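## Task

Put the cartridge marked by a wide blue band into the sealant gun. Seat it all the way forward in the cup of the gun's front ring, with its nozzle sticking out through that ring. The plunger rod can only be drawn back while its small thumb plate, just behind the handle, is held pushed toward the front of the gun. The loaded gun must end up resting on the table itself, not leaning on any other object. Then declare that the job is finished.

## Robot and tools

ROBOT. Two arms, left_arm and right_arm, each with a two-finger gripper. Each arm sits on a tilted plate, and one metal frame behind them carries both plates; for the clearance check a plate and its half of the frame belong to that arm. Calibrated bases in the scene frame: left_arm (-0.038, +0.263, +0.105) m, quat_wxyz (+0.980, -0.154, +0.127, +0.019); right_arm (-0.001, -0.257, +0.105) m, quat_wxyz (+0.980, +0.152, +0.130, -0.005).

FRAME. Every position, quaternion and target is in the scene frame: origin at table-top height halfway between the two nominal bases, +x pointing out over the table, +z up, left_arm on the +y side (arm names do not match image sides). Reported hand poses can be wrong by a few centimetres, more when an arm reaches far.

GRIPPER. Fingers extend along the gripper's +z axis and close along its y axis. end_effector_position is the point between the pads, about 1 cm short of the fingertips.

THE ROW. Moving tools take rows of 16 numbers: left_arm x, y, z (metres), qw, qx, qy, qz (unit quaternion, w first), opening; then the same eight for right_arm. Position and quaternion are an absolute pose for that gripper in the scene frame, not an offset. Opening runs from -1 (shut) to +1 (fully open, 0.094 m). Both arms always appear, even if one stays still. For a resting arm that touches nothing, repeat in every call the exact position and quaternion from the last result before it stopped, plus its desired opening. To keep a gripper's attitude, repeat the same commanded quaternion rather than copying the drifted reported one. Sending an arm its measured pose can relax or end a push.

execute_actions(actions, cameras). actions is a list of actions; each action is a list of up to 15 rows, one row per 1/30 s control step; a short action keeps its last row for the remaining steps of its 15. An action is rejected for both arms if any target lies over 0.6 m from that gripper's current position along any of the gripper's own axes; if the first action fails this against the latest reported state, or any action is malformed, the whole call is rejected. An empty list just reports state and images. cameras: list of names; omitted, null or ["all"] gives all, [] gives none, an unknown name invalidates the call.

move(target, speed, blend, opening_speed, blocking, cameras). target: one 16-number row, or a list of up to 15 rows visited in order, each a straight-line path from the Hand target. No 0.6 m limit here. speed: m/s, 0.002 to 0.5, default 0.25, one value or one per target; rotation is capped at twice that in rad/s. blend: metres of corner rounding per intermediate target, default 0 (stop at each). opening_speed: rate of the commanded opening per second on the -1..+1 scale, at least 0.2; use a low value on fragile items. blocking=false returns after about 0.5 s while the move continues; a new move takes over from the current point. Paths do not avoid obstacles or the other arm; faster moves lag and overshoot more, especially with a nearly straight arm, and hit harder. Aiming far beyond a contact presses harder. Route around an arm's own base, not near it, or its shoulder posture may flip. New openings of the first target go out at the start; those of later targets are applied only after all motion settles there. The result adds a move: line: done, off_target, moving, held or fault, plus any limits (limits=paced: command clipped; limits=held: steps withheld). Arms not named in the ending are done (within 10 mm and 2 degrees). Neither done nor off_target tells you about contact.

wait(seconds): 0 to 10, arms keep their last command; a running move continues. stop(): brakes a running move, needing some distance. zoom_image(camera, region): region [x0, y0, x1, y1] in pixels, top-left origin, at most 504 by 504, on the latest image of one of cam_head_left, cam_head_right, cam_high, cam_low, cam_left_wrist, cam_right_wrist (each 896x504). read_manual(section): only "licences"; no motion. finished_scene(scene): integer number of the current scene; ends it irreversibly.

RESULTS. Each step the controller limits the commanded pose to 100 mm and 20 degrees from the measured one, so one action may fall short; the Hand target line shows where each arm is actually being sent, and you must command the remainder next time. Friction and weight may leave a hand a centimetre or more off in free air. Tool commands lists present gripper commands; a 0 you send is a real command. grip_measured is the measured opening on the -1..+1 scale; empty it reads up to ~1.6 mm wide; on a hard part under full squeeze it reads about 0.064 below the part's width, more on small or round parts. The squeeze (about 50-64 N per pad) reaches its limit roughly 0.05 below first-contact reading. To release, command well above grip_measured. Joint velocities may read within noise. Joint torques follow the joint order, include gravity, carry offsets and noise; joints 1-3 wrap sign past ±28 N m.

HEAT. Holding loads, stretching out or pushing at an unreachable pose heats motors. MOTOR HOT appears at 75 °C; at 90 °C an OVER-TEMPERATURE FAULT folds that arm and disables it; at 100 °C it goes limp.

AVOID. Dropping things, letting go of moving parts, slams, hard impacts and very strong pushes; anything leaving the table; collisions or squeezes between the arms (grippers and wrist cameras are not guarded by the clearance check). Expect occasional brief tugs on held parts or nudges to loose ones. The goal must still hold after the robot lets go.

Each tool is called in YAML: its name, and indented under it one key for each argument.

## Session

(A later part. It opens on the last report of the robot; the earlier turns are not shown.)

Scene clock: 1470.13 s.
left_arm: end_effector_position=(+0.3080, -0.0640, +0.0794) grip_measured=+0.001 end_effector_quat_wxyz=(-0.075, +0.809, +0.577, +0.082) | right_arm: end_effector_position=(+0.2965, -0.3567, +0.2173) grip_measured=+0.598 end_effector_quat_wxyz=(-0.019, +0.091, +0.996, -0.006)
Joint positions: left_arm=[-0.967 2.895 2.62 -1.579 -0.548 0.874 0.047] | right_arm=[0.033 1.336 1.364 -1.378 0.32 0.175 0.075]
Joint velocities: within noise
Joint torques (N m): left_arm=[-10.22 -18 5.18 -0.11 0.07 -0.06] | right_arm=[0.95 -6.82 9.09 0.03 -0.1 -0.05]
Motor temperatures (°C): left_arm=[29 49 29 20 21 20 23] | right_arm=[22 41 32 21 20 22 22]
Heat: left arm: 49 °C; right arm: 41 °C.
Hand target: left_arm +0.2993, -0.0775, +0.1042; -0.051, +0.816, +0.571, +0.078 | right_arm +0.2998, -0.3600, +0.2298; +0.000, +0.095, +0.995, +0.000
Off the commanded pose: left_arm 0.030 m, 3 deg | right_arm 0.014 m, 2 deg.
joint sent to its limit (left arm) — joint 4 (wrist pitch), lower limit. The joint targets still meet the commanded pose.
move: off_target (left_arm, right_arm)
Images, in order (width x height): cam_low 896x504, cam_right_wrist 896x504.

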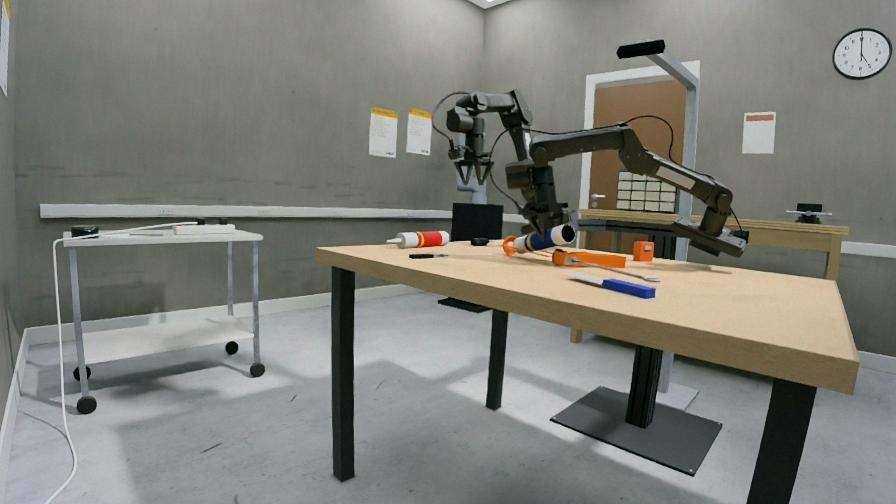

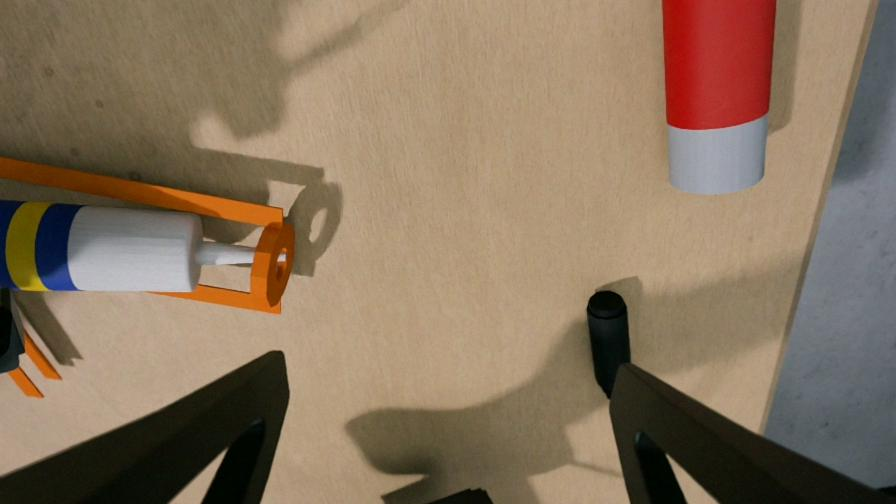

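move:
  target:
    - [0.3035, -0.070, 0.118, -0.0549, 0.8154, 0.571, 0.0785, -0.3, 0.30, -0.36, 0.23, 0, 0.095, 0.9955, 0, 0.6]
  speed: 0.05
  cameras: ["cam_right_wrist","cam_low"]

zoom_image:
  camera: "cam_low"
  region: [480, 200, 620, 280]

zoom_image:
  camera: "cam_right_wrist"
  region: [0, 120, 340, 320]

Scene clock: 1487.60 s.
left_arm: end_effector_position=(+0.3044, -0.0612, +0.0765) grip_measured=+0.001 end_effector_quat_wxyz=(-0.083, +0.811, +0.573, +0.082) | right_arm: end_effector_position=(+0.2965, -0.3567, +0.2173) grip_measured=+0.598 end_effector_quat_wxyz=(-0.019, +0.091, +0.996, -0.006)
Joint positions: left_arm=[-0.967 2.889 2.593 -1.576 -0.547 0.874 0.047] | right_arm=[0.033 1.336 1.364 -1.378 0.32 0.175 0.075]
Joint velocities: within noise
Joint torques (N m): left_arm=[-9.68 -21.53 4.51 -0.19 0.05 0.04] | right_arm=[0.95 -6.82 9.09 0.03 -0.11 -0.05]
Motor temperatures (°C): left_arm=[30 50 28 20 20 20 23] | right_arm=[22 40 33 21 20 22 22]
Heat: left arm: 50 °C; right arm: 40 °C.
Hand target: left_arm +0.3038, -0.0703, +0.1156; -0.048, +0.816, +0.571, +0.078 | right_arm +0.2998, -0.3600, +0.2298; +0.000, +0.095, +0.995, +0.000
Off the commanded pose: left_arm 0.042 m, 3 deg | right_arm 0.014 m, 2 deg.
joint sent to its limit (left arm) — joint 4 (wrist pitch), lower limit. The joint targets still meet the commanded pose.
move: off_target (left_arm, right_arm)
Images, in order (width x height): cam_low 896x504, cam_right_wrist 896x504.

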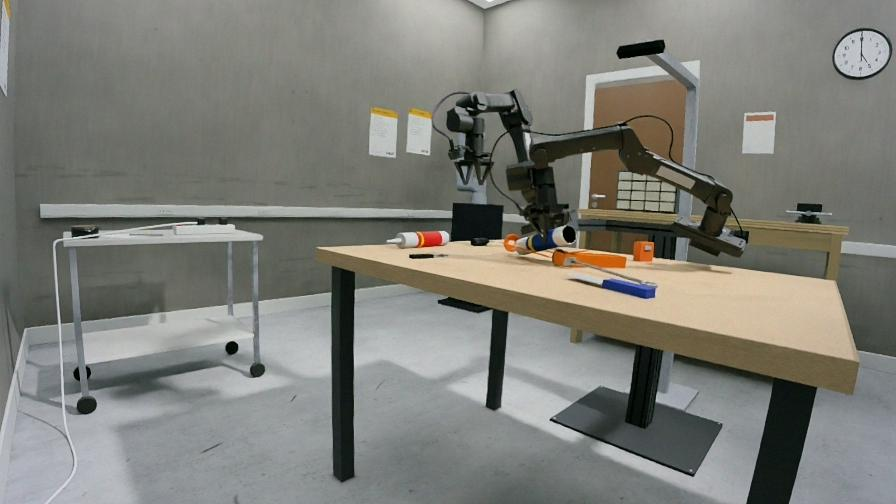

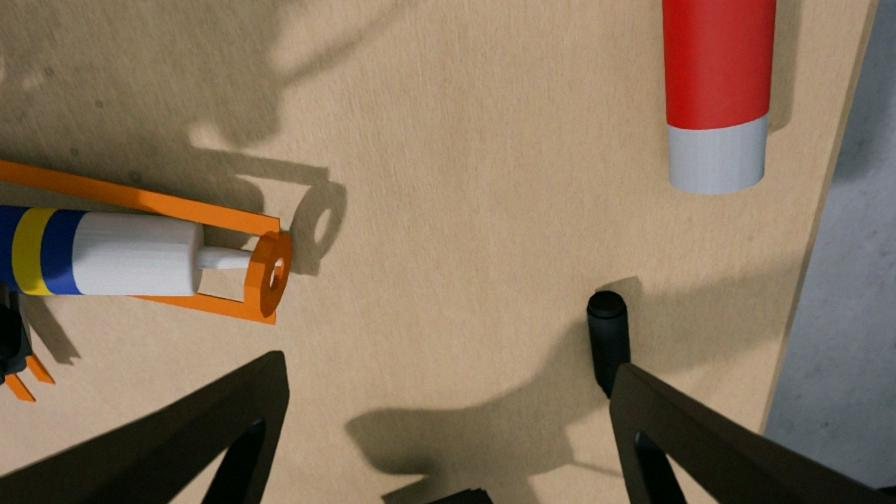

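Scaled by 3.600 from the camera's 896x504 image, which has a finer 1280x720 frame.

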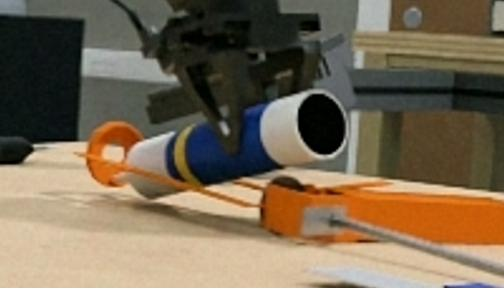

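Scaled by 1.482 from the camera's 896x504 image, which has a finer 1280x720 frame.

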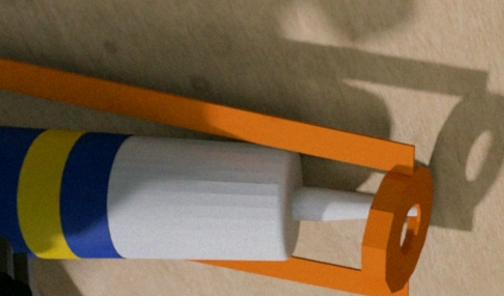

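move:
  target:
    - [0.330, 0.00, 0.15, -0.0549, 0.8154, 0.571, 0.0785, -0.3, 0.30, -0.36, 0.23, 0, 0.095, 0.9955, 0, 0.6]
    - [0.32, 0.15, 0.20, 0, 0.6756, 0.7373, 0, -0.3, 0.30, -0.36, 0.23, 0, 0.095, 0.9955, 0, 0.6]
    - [0.285, 0.36, 0.15, 0, 0.6756, 0.7373, 0, -0.3, 0.30, -0.36, 0.23, 0, 0.095, 0.9955, 0, 0.6]
    - [0.2655, 0.381, 0.040, 0, 0.6756, 0.7373, 0, -0.3, 0.30, -0.36, 0.23, 0, 0.095, 0.9955, 0, 0.6]
  speed: 0.2
  blend: [0.02,0.05,0.03,0]
  cameras: ["cam_right_wrist","cam_low","cam_high","cam_left_wrist"]

zoom_image:
  camera: "cam_low"
  region: [600, 180, 800, 320]

Scene clock: 1530.97 s.
left_arm: end_effector_position=(+0.2653, +0.3867, +0.0417) grip_measured=+0.001 end_effector_quat_wxyz=(-0.012, +0.671, +0.742, +0.011) | right_arm: end_effector_position=(+0.2965, -0.3567, +0.2173) grip_measured=+0.598 end_effector_quat_wxyz=(-0.019, +0.091, +0.996, -0.006)
Joint positions: left_arm=[0.201 1.553 0.906 -0.593 -0.274 1.752 0.047] | right_arm=[0.033 1.336 1.364 -1.378 0.32 0.175 0.075]
Joint velocities: within noise
Joint torques (N m): left_arm=[-1.57 -7.73 4.14 0.26 0.3 0.14] | right_arm=[0.95 -6.82 9.1 0.03 -0.1 -0.04]
Motor temperatures (°C): left_arm=[29 55 26 20 20 20 23] | right_arm=[22 40 33 21 20 22 22]
Heat: left arm: 55 °C; right arm: 40 °C.
Hand target: left_arm +0.2655, +0.3810, +0.0401; +0.000, +0.675, +0.737, +0.000 | right_arm +0.2998, -0.3600, +0.2298; +0.000, +0.095, +0.995, +0.000
Off the commanded pose: left_arm 0.006 m, 2 deg | right_arm 0.014 m, 2 deg.
move: off_target (right_arm)
Images, in order (width x height): cam_high 896x504, cam_low 896x504, cam_left_wrist 896x504, cam_right_wrist 896x504.

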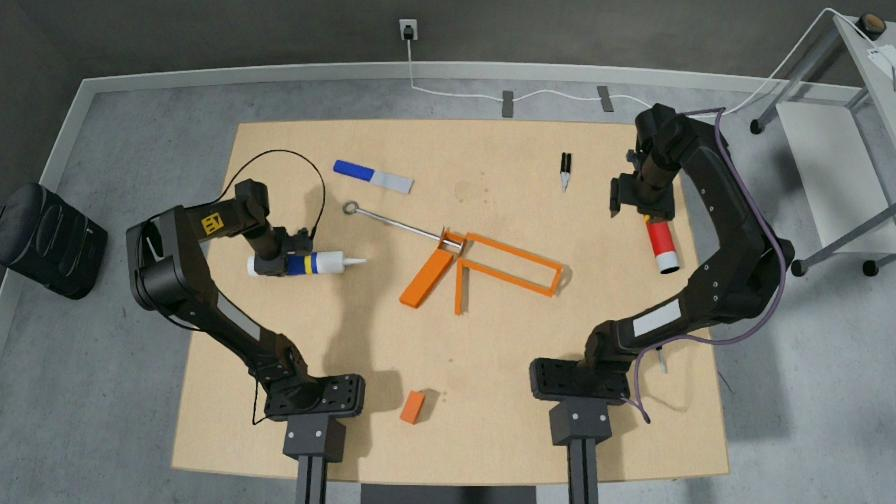

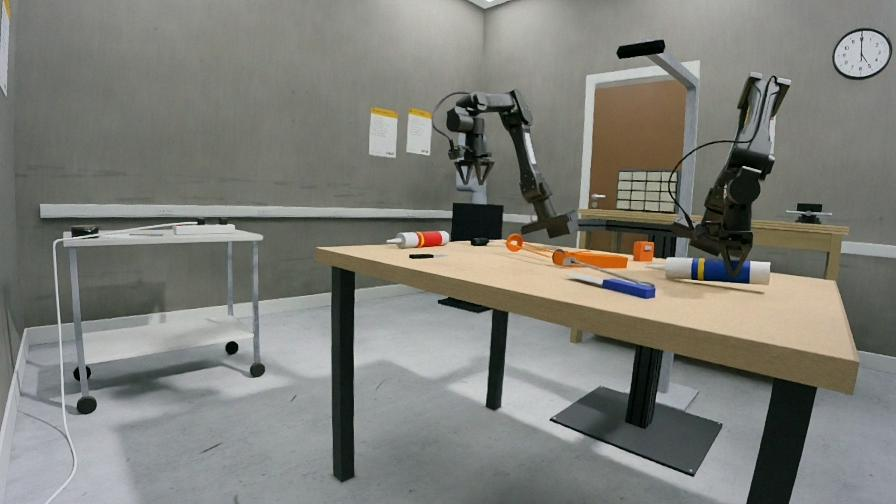

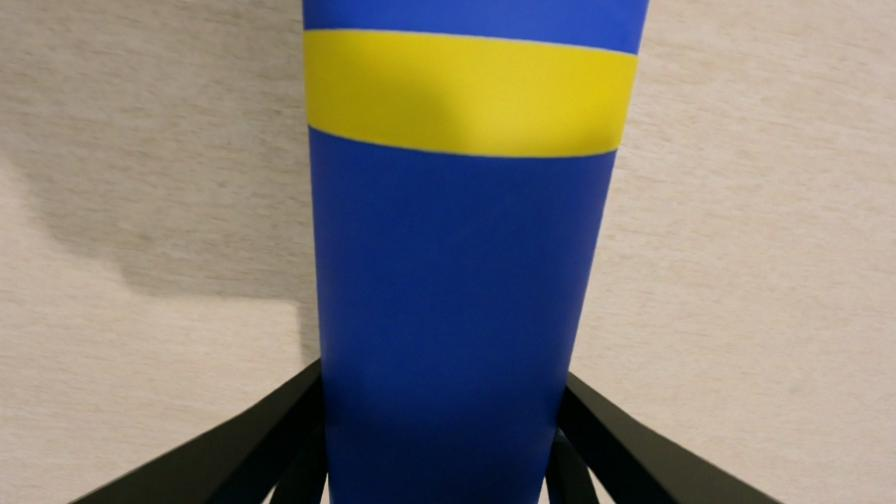

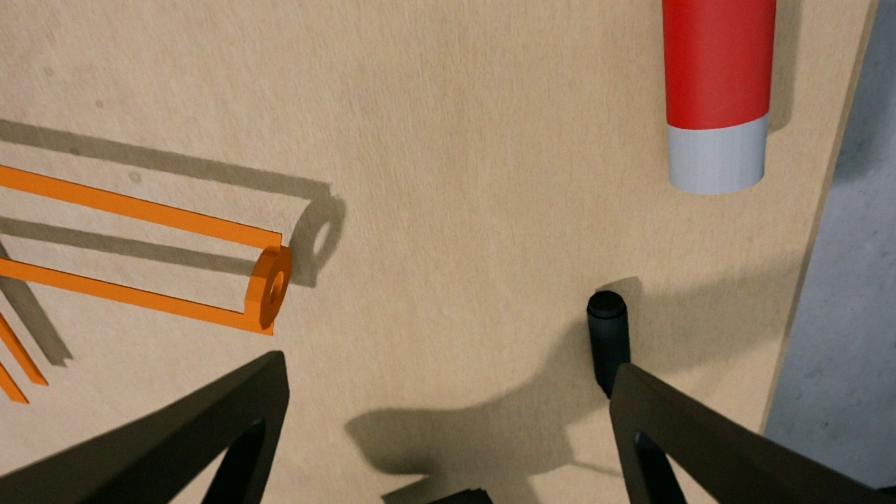

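Scaled by 2.520 from the camera's 896x504 image, which has a finer 1280x720 frame.

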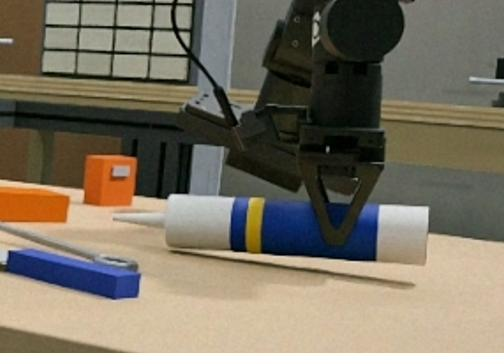

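execute_actions:
  actions: []

Scene clock: 1562.07 s.
left_arm: end_effector_position=(+0.2654, +0.3866, +0.0417) grip_measured=+0.001 end_effector_quat_wxyz=(-0.011, +0.671, +0.741, +0.011) | right_arm: end_effector_position=(+0.2965, -0.3567, +0.2173) grip_measured=+0.598 end_effector_quat_wxyz=(-0.019, +0.091, +0.996, -0.006)
Joint positions: left_arm=[0.201 1.553 0.906 -0.592 -0.274 1.753 0.047] | right_arm=[0.033 1.336 1.364 -1.378 0.32 0.175 0.075]
Joint velocities: within noise
Joint torques (N m): left_arm=[-1.58 -7.77 4.16 0.26 0.32 0.13] | right_arm=[0.96 -6.83 9.09 0.03 -0.11 -0.05]
Motor temperatures (°C): left_arm=[26 46 26 20 21 20 23] | right_arm=[22 40 33 21 20 22 22]
Heat: left arm: 46 °C; right arm: 40 °C.
Hand target: left_arm +0.2654, +0.3810, +0.0401; +0.000, +0.675, +0.737, +0.000 | right_arm +0.2998, -0.3600, +0.2298; +0.000, +0.095, +0.995, +0.000
Tool commands: left_gripper/opening=-0.3 right_gripper/opening=+0.6
Off the commanded pose: left_arm 0.006 m, 2 deg | right_arm 0.014 m, 2 deg.

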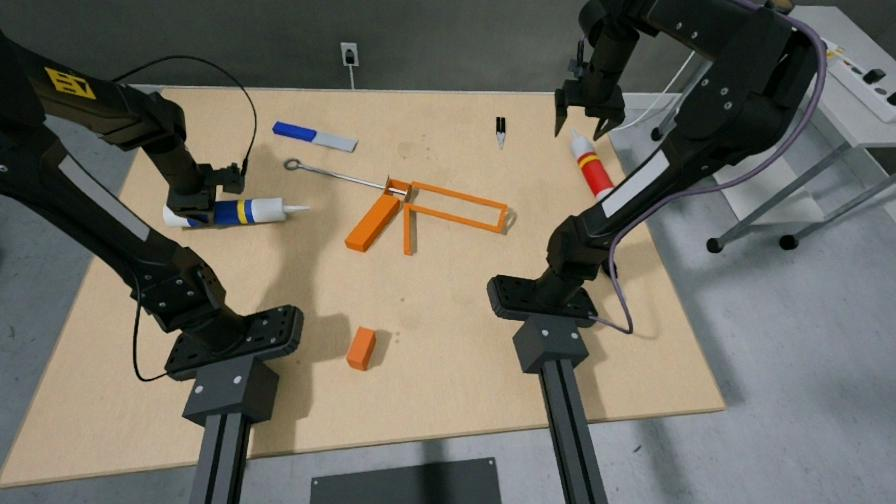

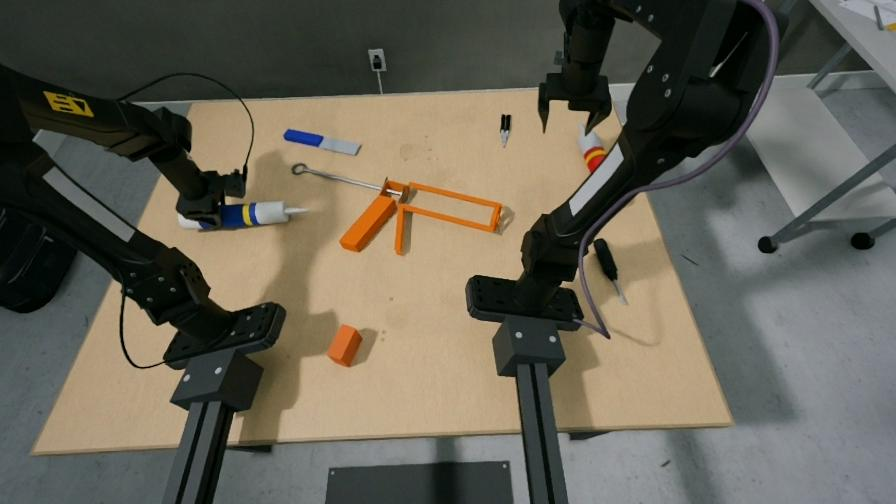

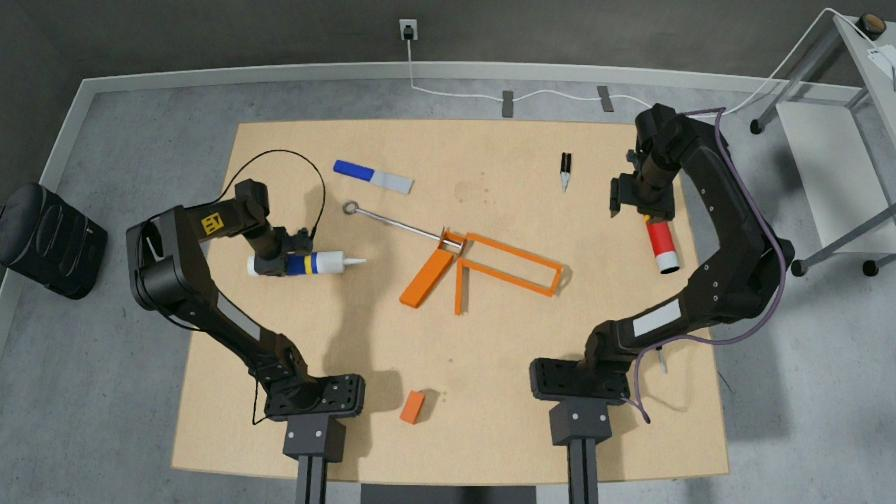

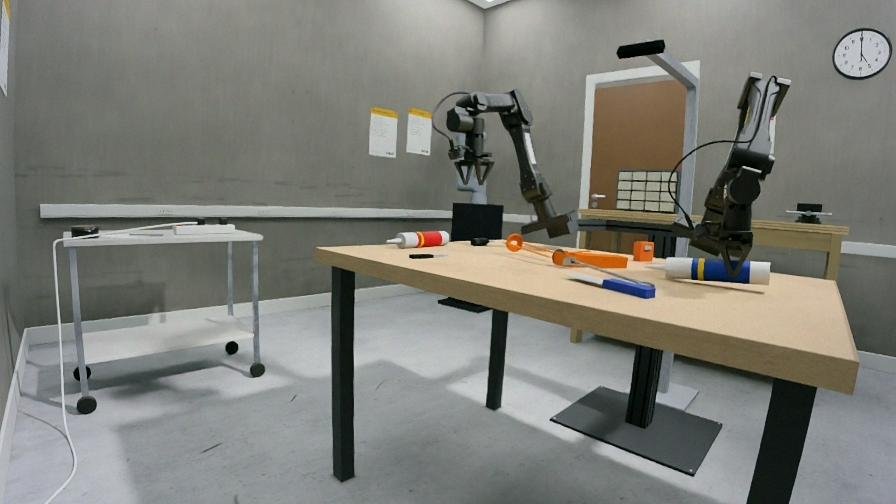

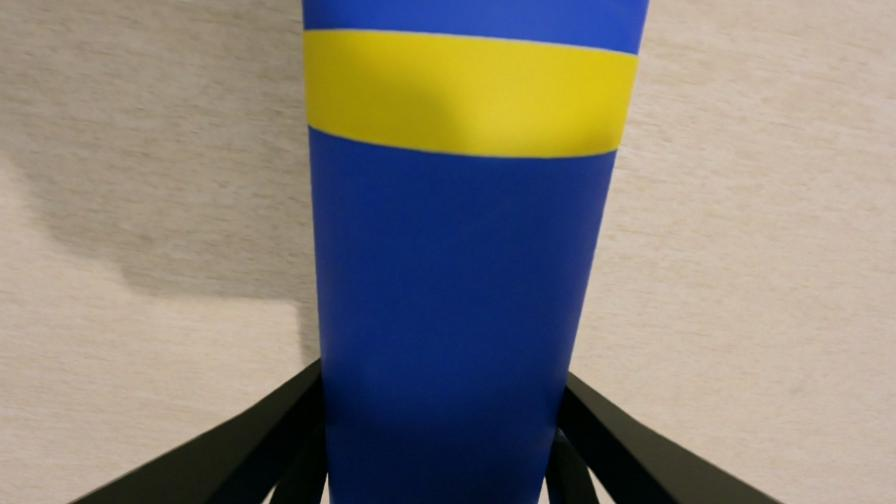

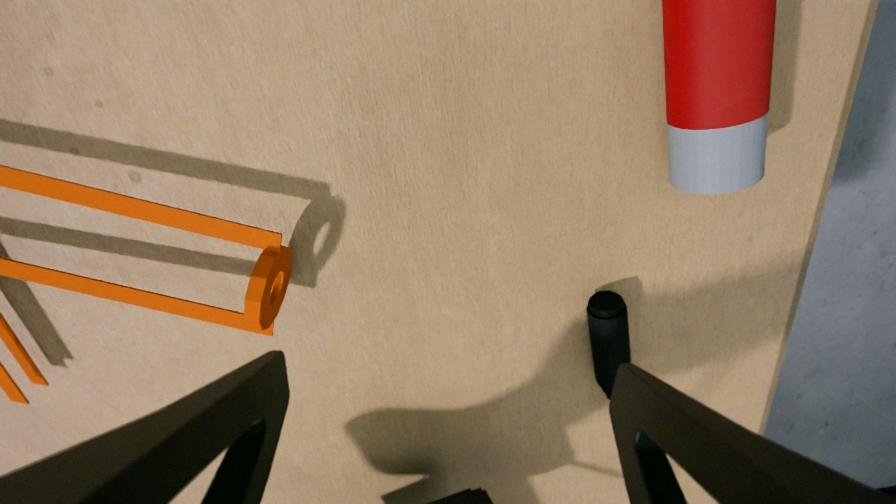

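move:
  target:
    - [0.2655,0.383,0.022,0,0.6756,0.7373,0,-0.3,0.30,-0.36,0.23,0,0.095,0.9955,0,0.6]
    - [0.2655,0.383,0.022,0,0.6756,0.7373,0,0.6,0.30,-0.36,0.23,0,0.095,0.9955,0,0.6]
    - [0.2655,0.383,0.12,0,0.6756,0.7373,0,0.6,0.30,-0.36,0.23,0,0.095,0.9955,0,0.6]
  speed: 0.1
  opening_speed: 1

Scene clock: 1571.13 s.
left_arm: end_effector_position=(+0.2603, +0.3822, +0.1092) grip_measured=+0.597 end_effector_quat_wxyz=(-0.007, +0.677, +0.736, -0.011) | right_arm: end_effector_position=(+0.2965, -0.3567, +0.2173) grip_measured=+0.598 end_effector_quat_wxyz=(-0.019, +0.091, +0.996, -0.006)
Joint positions: left_arm=[0.147 1.414 1.043 -0.915 -0.258 1.708 0.075] | right_arm=[0.033 1.336 1.364 -1.378 0.32 0.175 0.075]
Joint velocities: within noise
Joint torques (N m): left_arm=[-2.81 -9.25 6.61 0.05 -0.04 -0.12] | right_arm=[0.96 -6.82 9.1 0.03 -0.11 -0.05]
Motor temperatures (°C): left_arm=[25 45 27 20 21 20 23] | right_arm=[22 40 33 21 20 22 22]
Heat: left arm: 45 °C; right arm: 40 °C.
Hand target: left_arm +0.2654, +0.3830, +0.1198; +0.000, +0.676, +0.737, +0.000 | right_arm +0.2998, -0.3600, +0.2298; +0.000, +0.095, +0.995, +0.000
Off the commanded pose: left_arm 0.012 m, 2 deg | right_arm 0.014 m, 2 deg.
move: off_target (left_arm, right_arm)

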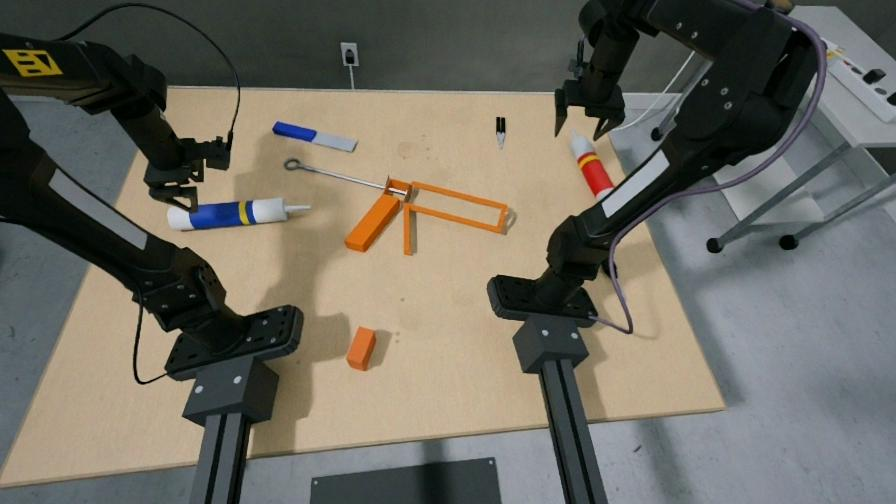

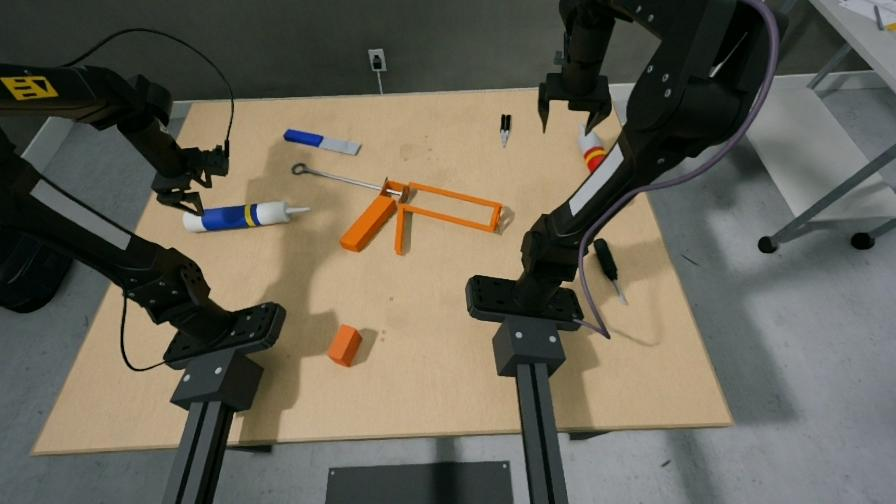

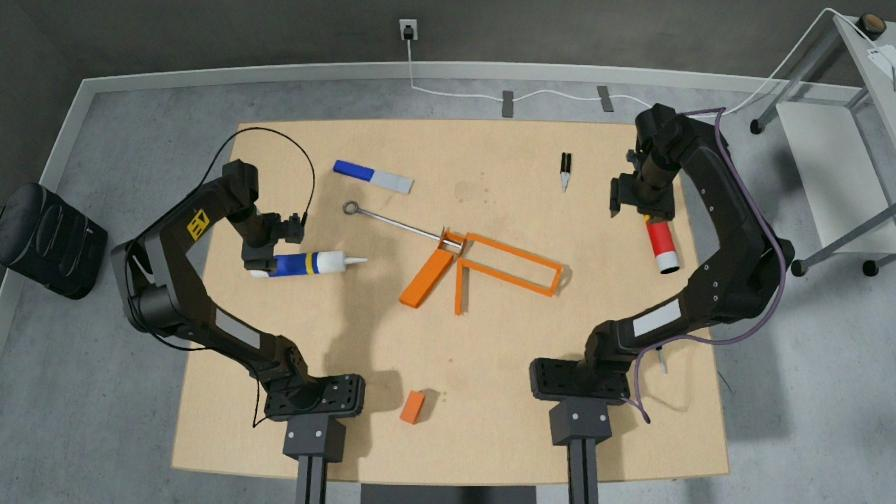

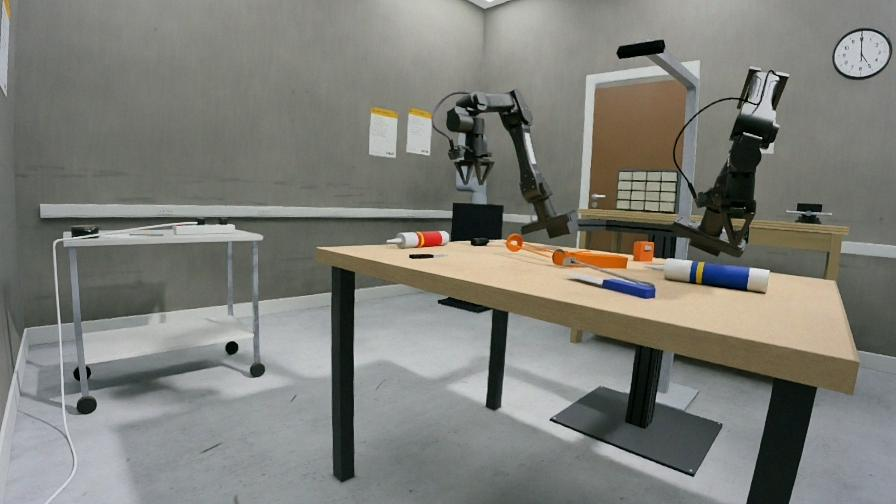

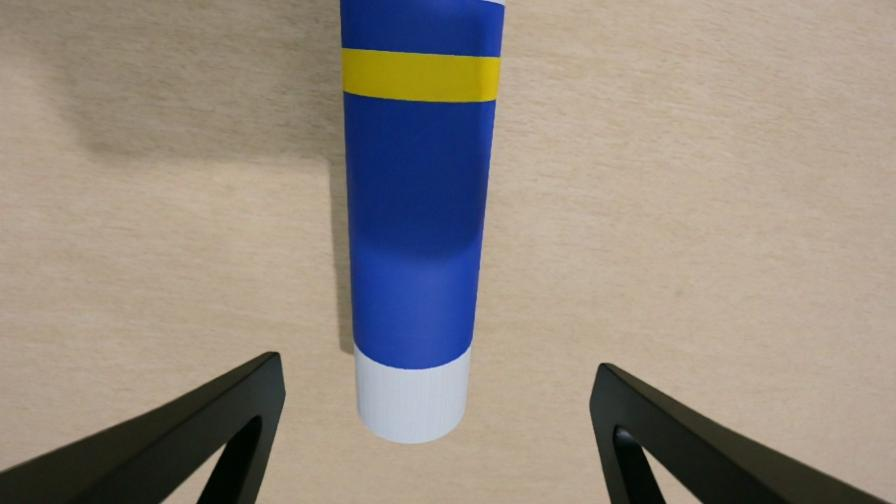

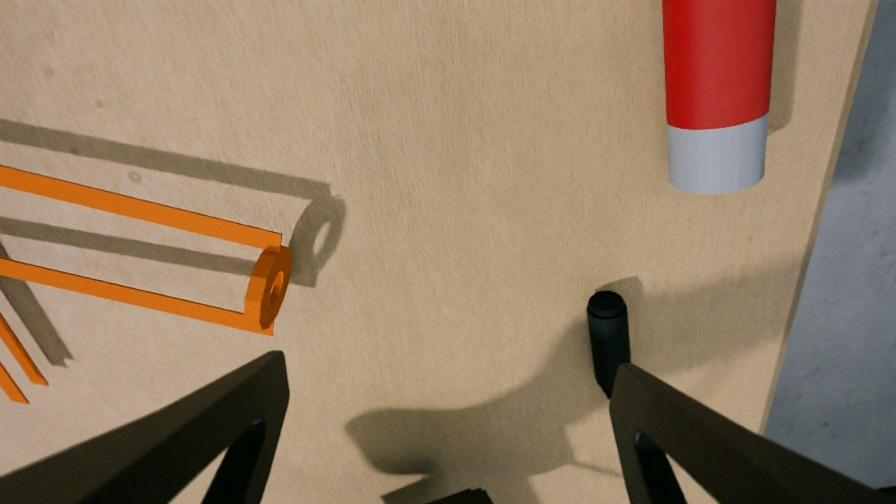

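move:
  target:
    - [0.269,0.386,0.12,0.1153,0.6673,0.7282,-0.1057,0.7,0.30,-0.36,0.23,0,0.095,0.9955,0,0.6]
    - [0.269,0.386,0.06,0.1153,0.6673,0.7282,-0.1057,0.7,0.30,-0.36,0.23,0,0.095,0.9955,0,0.6]
  speed: 0.15
  cameras: ["cam_left_wrist","cam_low"]

Scene clock: 1614.10 s.
left_arm: end_effector_position=(+0.2734, +0.3915, +0.0671) grip_measured=+0.698 end_effector_quat_wxyz=(+0.111, +0.667, +0.732, -0.090) | right_arm: end_effector_position=(+0.2965, -0.3567, +0.2173) grip_measured=+0.598 end_effector_quat_wxyz=(-0.019, +0.091, +0.996, -0.006)
Joint positions: left_arm=[0.387 1.56 1.066 -0.801 0.093 1.933 0.08] | right_arm=[0.033 1.336 1.364 -1.378 0.32 0.175 0.075]
Joint velocities: within noise
Joint torques (N m): left_arm=[-0.84 -7.3 3.71 0.13 0.39 0.13] | right_arm=[0.95 -6.83 9.09 0.03 -0.11 -0.05]
Motor temperatures (°C): left_arm=[25 43 28 20 21 20 21] | right_arm=[22 40 33 21 20 22 22]
Heat: left arm: 43 °C; right arm: 40 °C.
Hand target: left_arm +0.2689, +0.3861, +0.0603; +0.115, +0.667, +0.728, -0.105 | right_arm +0.2998, -0.3600, +0.2298; +0.000, +0.095, +0.995, +0.000
Off the commanded pose: left_arm 0.010 m, 2 deg | right_arm 0.014 m, 2 deg.
move: off_target (right_arm)
Images, in order (width x height): cam_low 896x504, cam_left_wrist 896x504.

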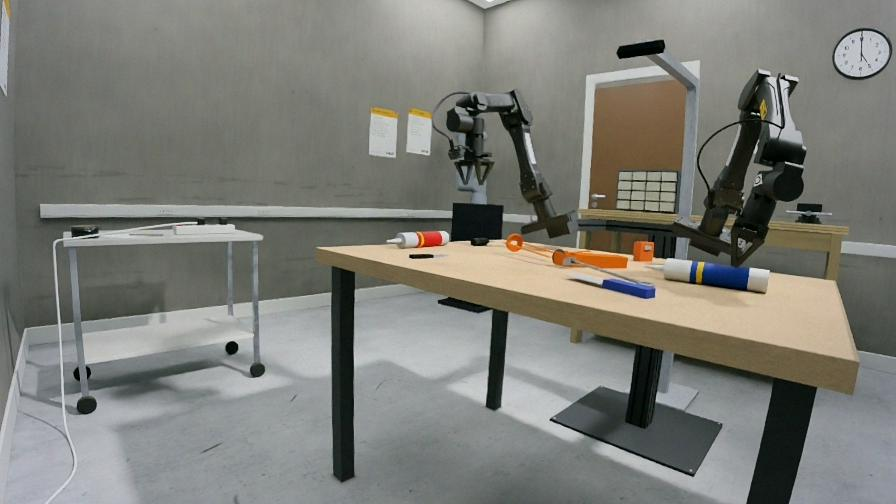

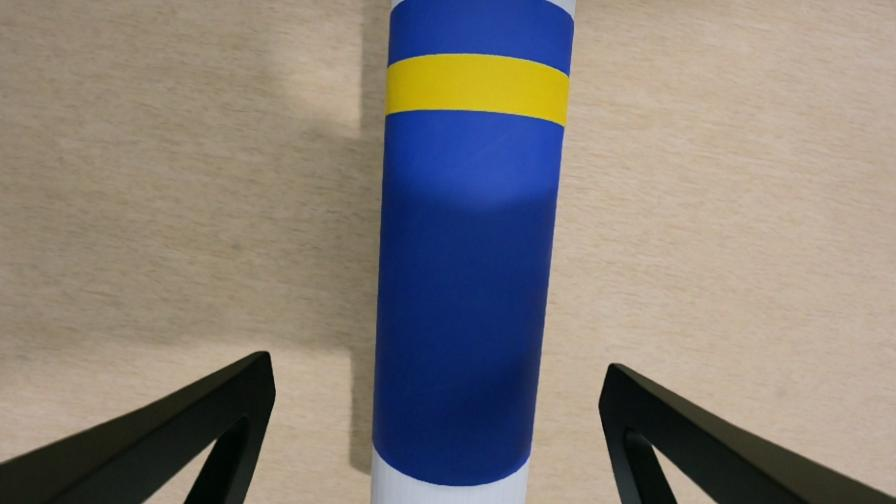

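move:
  target: [0.265,0.383,0.024,0.1153,0.6673,0.7282,-0.1057,0.7,0.30,-0.36,0.23,0,0.095,0.9955,0,0.6]
  speed: 0.08
  cameras: ["cam_left_wrist","cam_low"]

zoom_image:
  camera: "cam_low"
  region: [640, 200, 800, 300]

Scene clock: 1622.13 s.
left_arm: end_effector_position=(+0.2712, +0.3894, +0.0320) grip_measured=+0.698 end_effector_quat_wxyz=(+0.111, +0.667, +0.732, -0.088) | right_arm: end_effector_position=(+0.2965, -0.3567, +0.2173) grip_measured=+0.598 end_effector_quat_wxyz=(-0.019, +0.091, +0.996, -0.006)
Joint positions: left_arm=[0.406 1.636 1.003 -0.659 0.098 1.951 0.08] | right_arm=[0.033 1.336 1.364 -1.378 0.32 0.175 0.075]
Joint velocities: within noise
Joint torques (N m): left_arm=[-0.84 -7.2 3.11 0.14 0.4 0.12] | right_arm=[0.94 -6.83 9.09 0.03 -0.1 -0.05]
Motor temperatures (°C): left_arm=[25 43 28 20 21 20 21] | right_arm=[22 40 33 21 20 22 22]
Heat: left arm: 43 °C; right arm: 40 °C.
Hand target: left_arm +0.2648, +0.3830, +0.0244; +0.115, +0.667, +0.728, -0.106 | right_arm +0.2998, -0.3600, +0.2298; +0.000, +0.095, +0.995, +0.000
Off the commanded pose: left_arm 0.012 m, 2 deg | right_arm 0.014 m, 2 deg.
move: off_target (left_arm, right_arm)
Images, in order (width x height): cam_low 896x504, cam_left_wrist 896x504.

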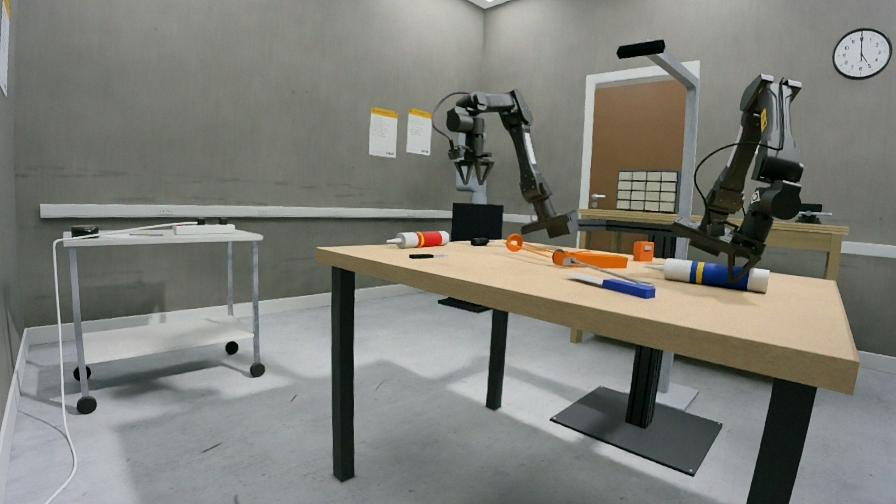

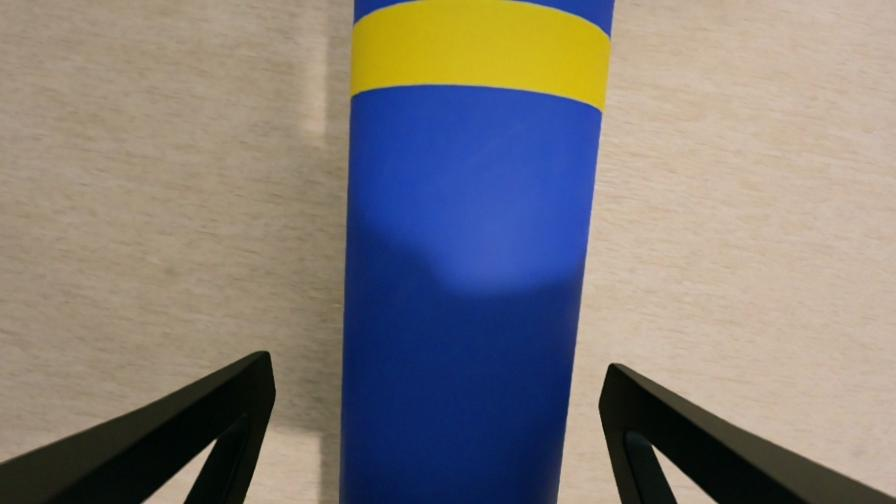

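Scaled by 3.150 from the camera's 896x504 image, which has a finer 1280x720 frame.

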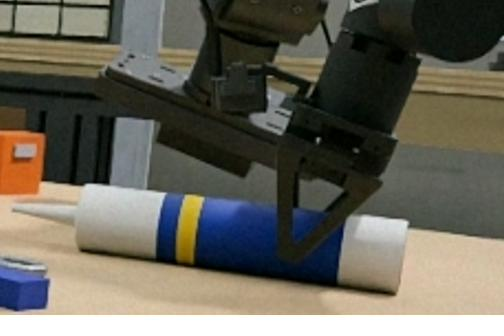

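move:
  target:
    - [0.262,0.382,0.020,0.1153,0.6673,0.7282,-0.1057,0.7,0.30,-0.36,0.23,0,0.095,0.9955,0,0.6]
    - [0.262,0.382,0.020,0.1153,0.6673,0.7282,-0.1057,-0.3,0.30,-0.36,0.23,0,0.095,0.9955,0,0.6]
  speed: 0.08
  opening_speed: 0.7
  cameras: ["cam_left_wrist","cam_low"]

Scene clock: 1632.07 s.
left_arm: end_effector_position=(+0.2700, +0.3893, +0.0290) grip_measured=+0.004 end_effector_quat_wxyz=(+0.113, +0.668, +0.731, -0.085) | right_arm: end_effector_position=(+0.2965, -0.3567, +0.2173) grip_measured=+0.598 end_effector_quat_wxyz=(-0.019, +0.091, +0.996, -0.006)
Joint positions: left_arm=[0.409 1.636 0.988 -0.638 0.1 1.958 0.047] | right_arm=[0.033 1.336 1.364 -1.378 0.32 0.175 0.075]
Joint velocities: within noise
Joint torques (N m): left_arm=[-0.81 -6.97 2.89 0.15 0.38 0.1] | right_arm=[0.95 -6.82 9.07 0.03 -0.1 -0.05]
Motor temperatures (°C): left_arm=[25 43 27 20 21 20 21] | right_arm=[22 40 33 21 20 22 22]
Heat: left arm: 43 °C; right arm: 40 °C.
Hand target: left_arm +0.2619, +0.3820, +0.0205; +0.115, +0.667, +0.728, -0.106 | right_arm +0.2998, -0.3600, +0.2298; +0.000, +0.095, +0.995, +0.000
Off the commanded pose: left_arm 0.014 m, 2 deg | right_arm 0.014 m, 2 deg.
move: off_target (left_arm, right_arm); target 2's new opening was sent with left_arm's hand 0.014 m and 2 deg from that target
Images, in order (width x height): cam_low 896x504, cam_left_wrist 896x504.

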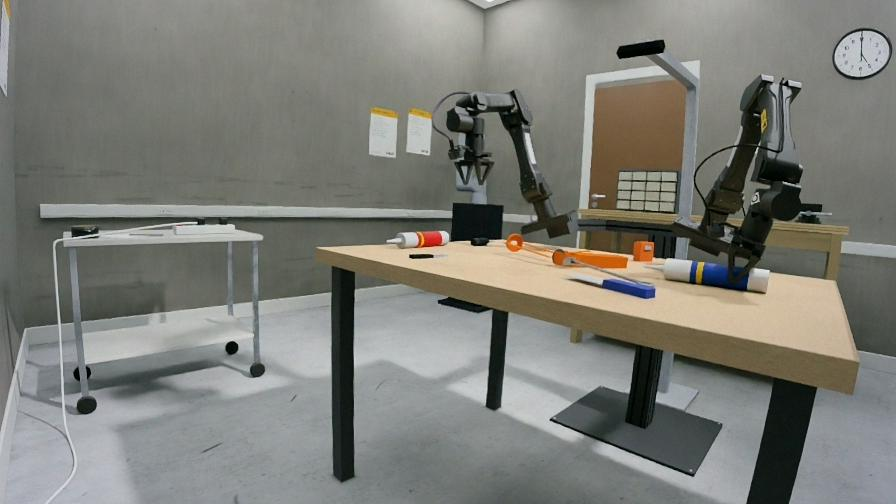

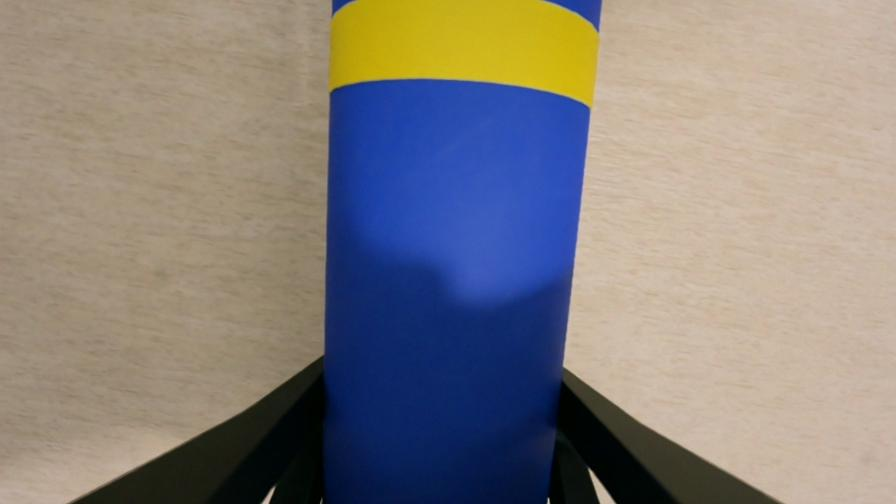

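zoom_image:
  camera: "cam_right_wrist"
  region: [0, 120, 360, 400]

zoom_image:
  camera: "cam_high"
  region: [380, 190, 600, 330]

This scene's latest camera images include none from cam_right_wrist. They are from: cam_low, cam_left_wrist. cam_right_wrist's image comes with the result of a call that names it in "cameras".

This scene's latest camera images include none from cam_high. They are from: cam_low, cam_left_wrist. cam_high's image comes with the result of a call that names it in "cameras".


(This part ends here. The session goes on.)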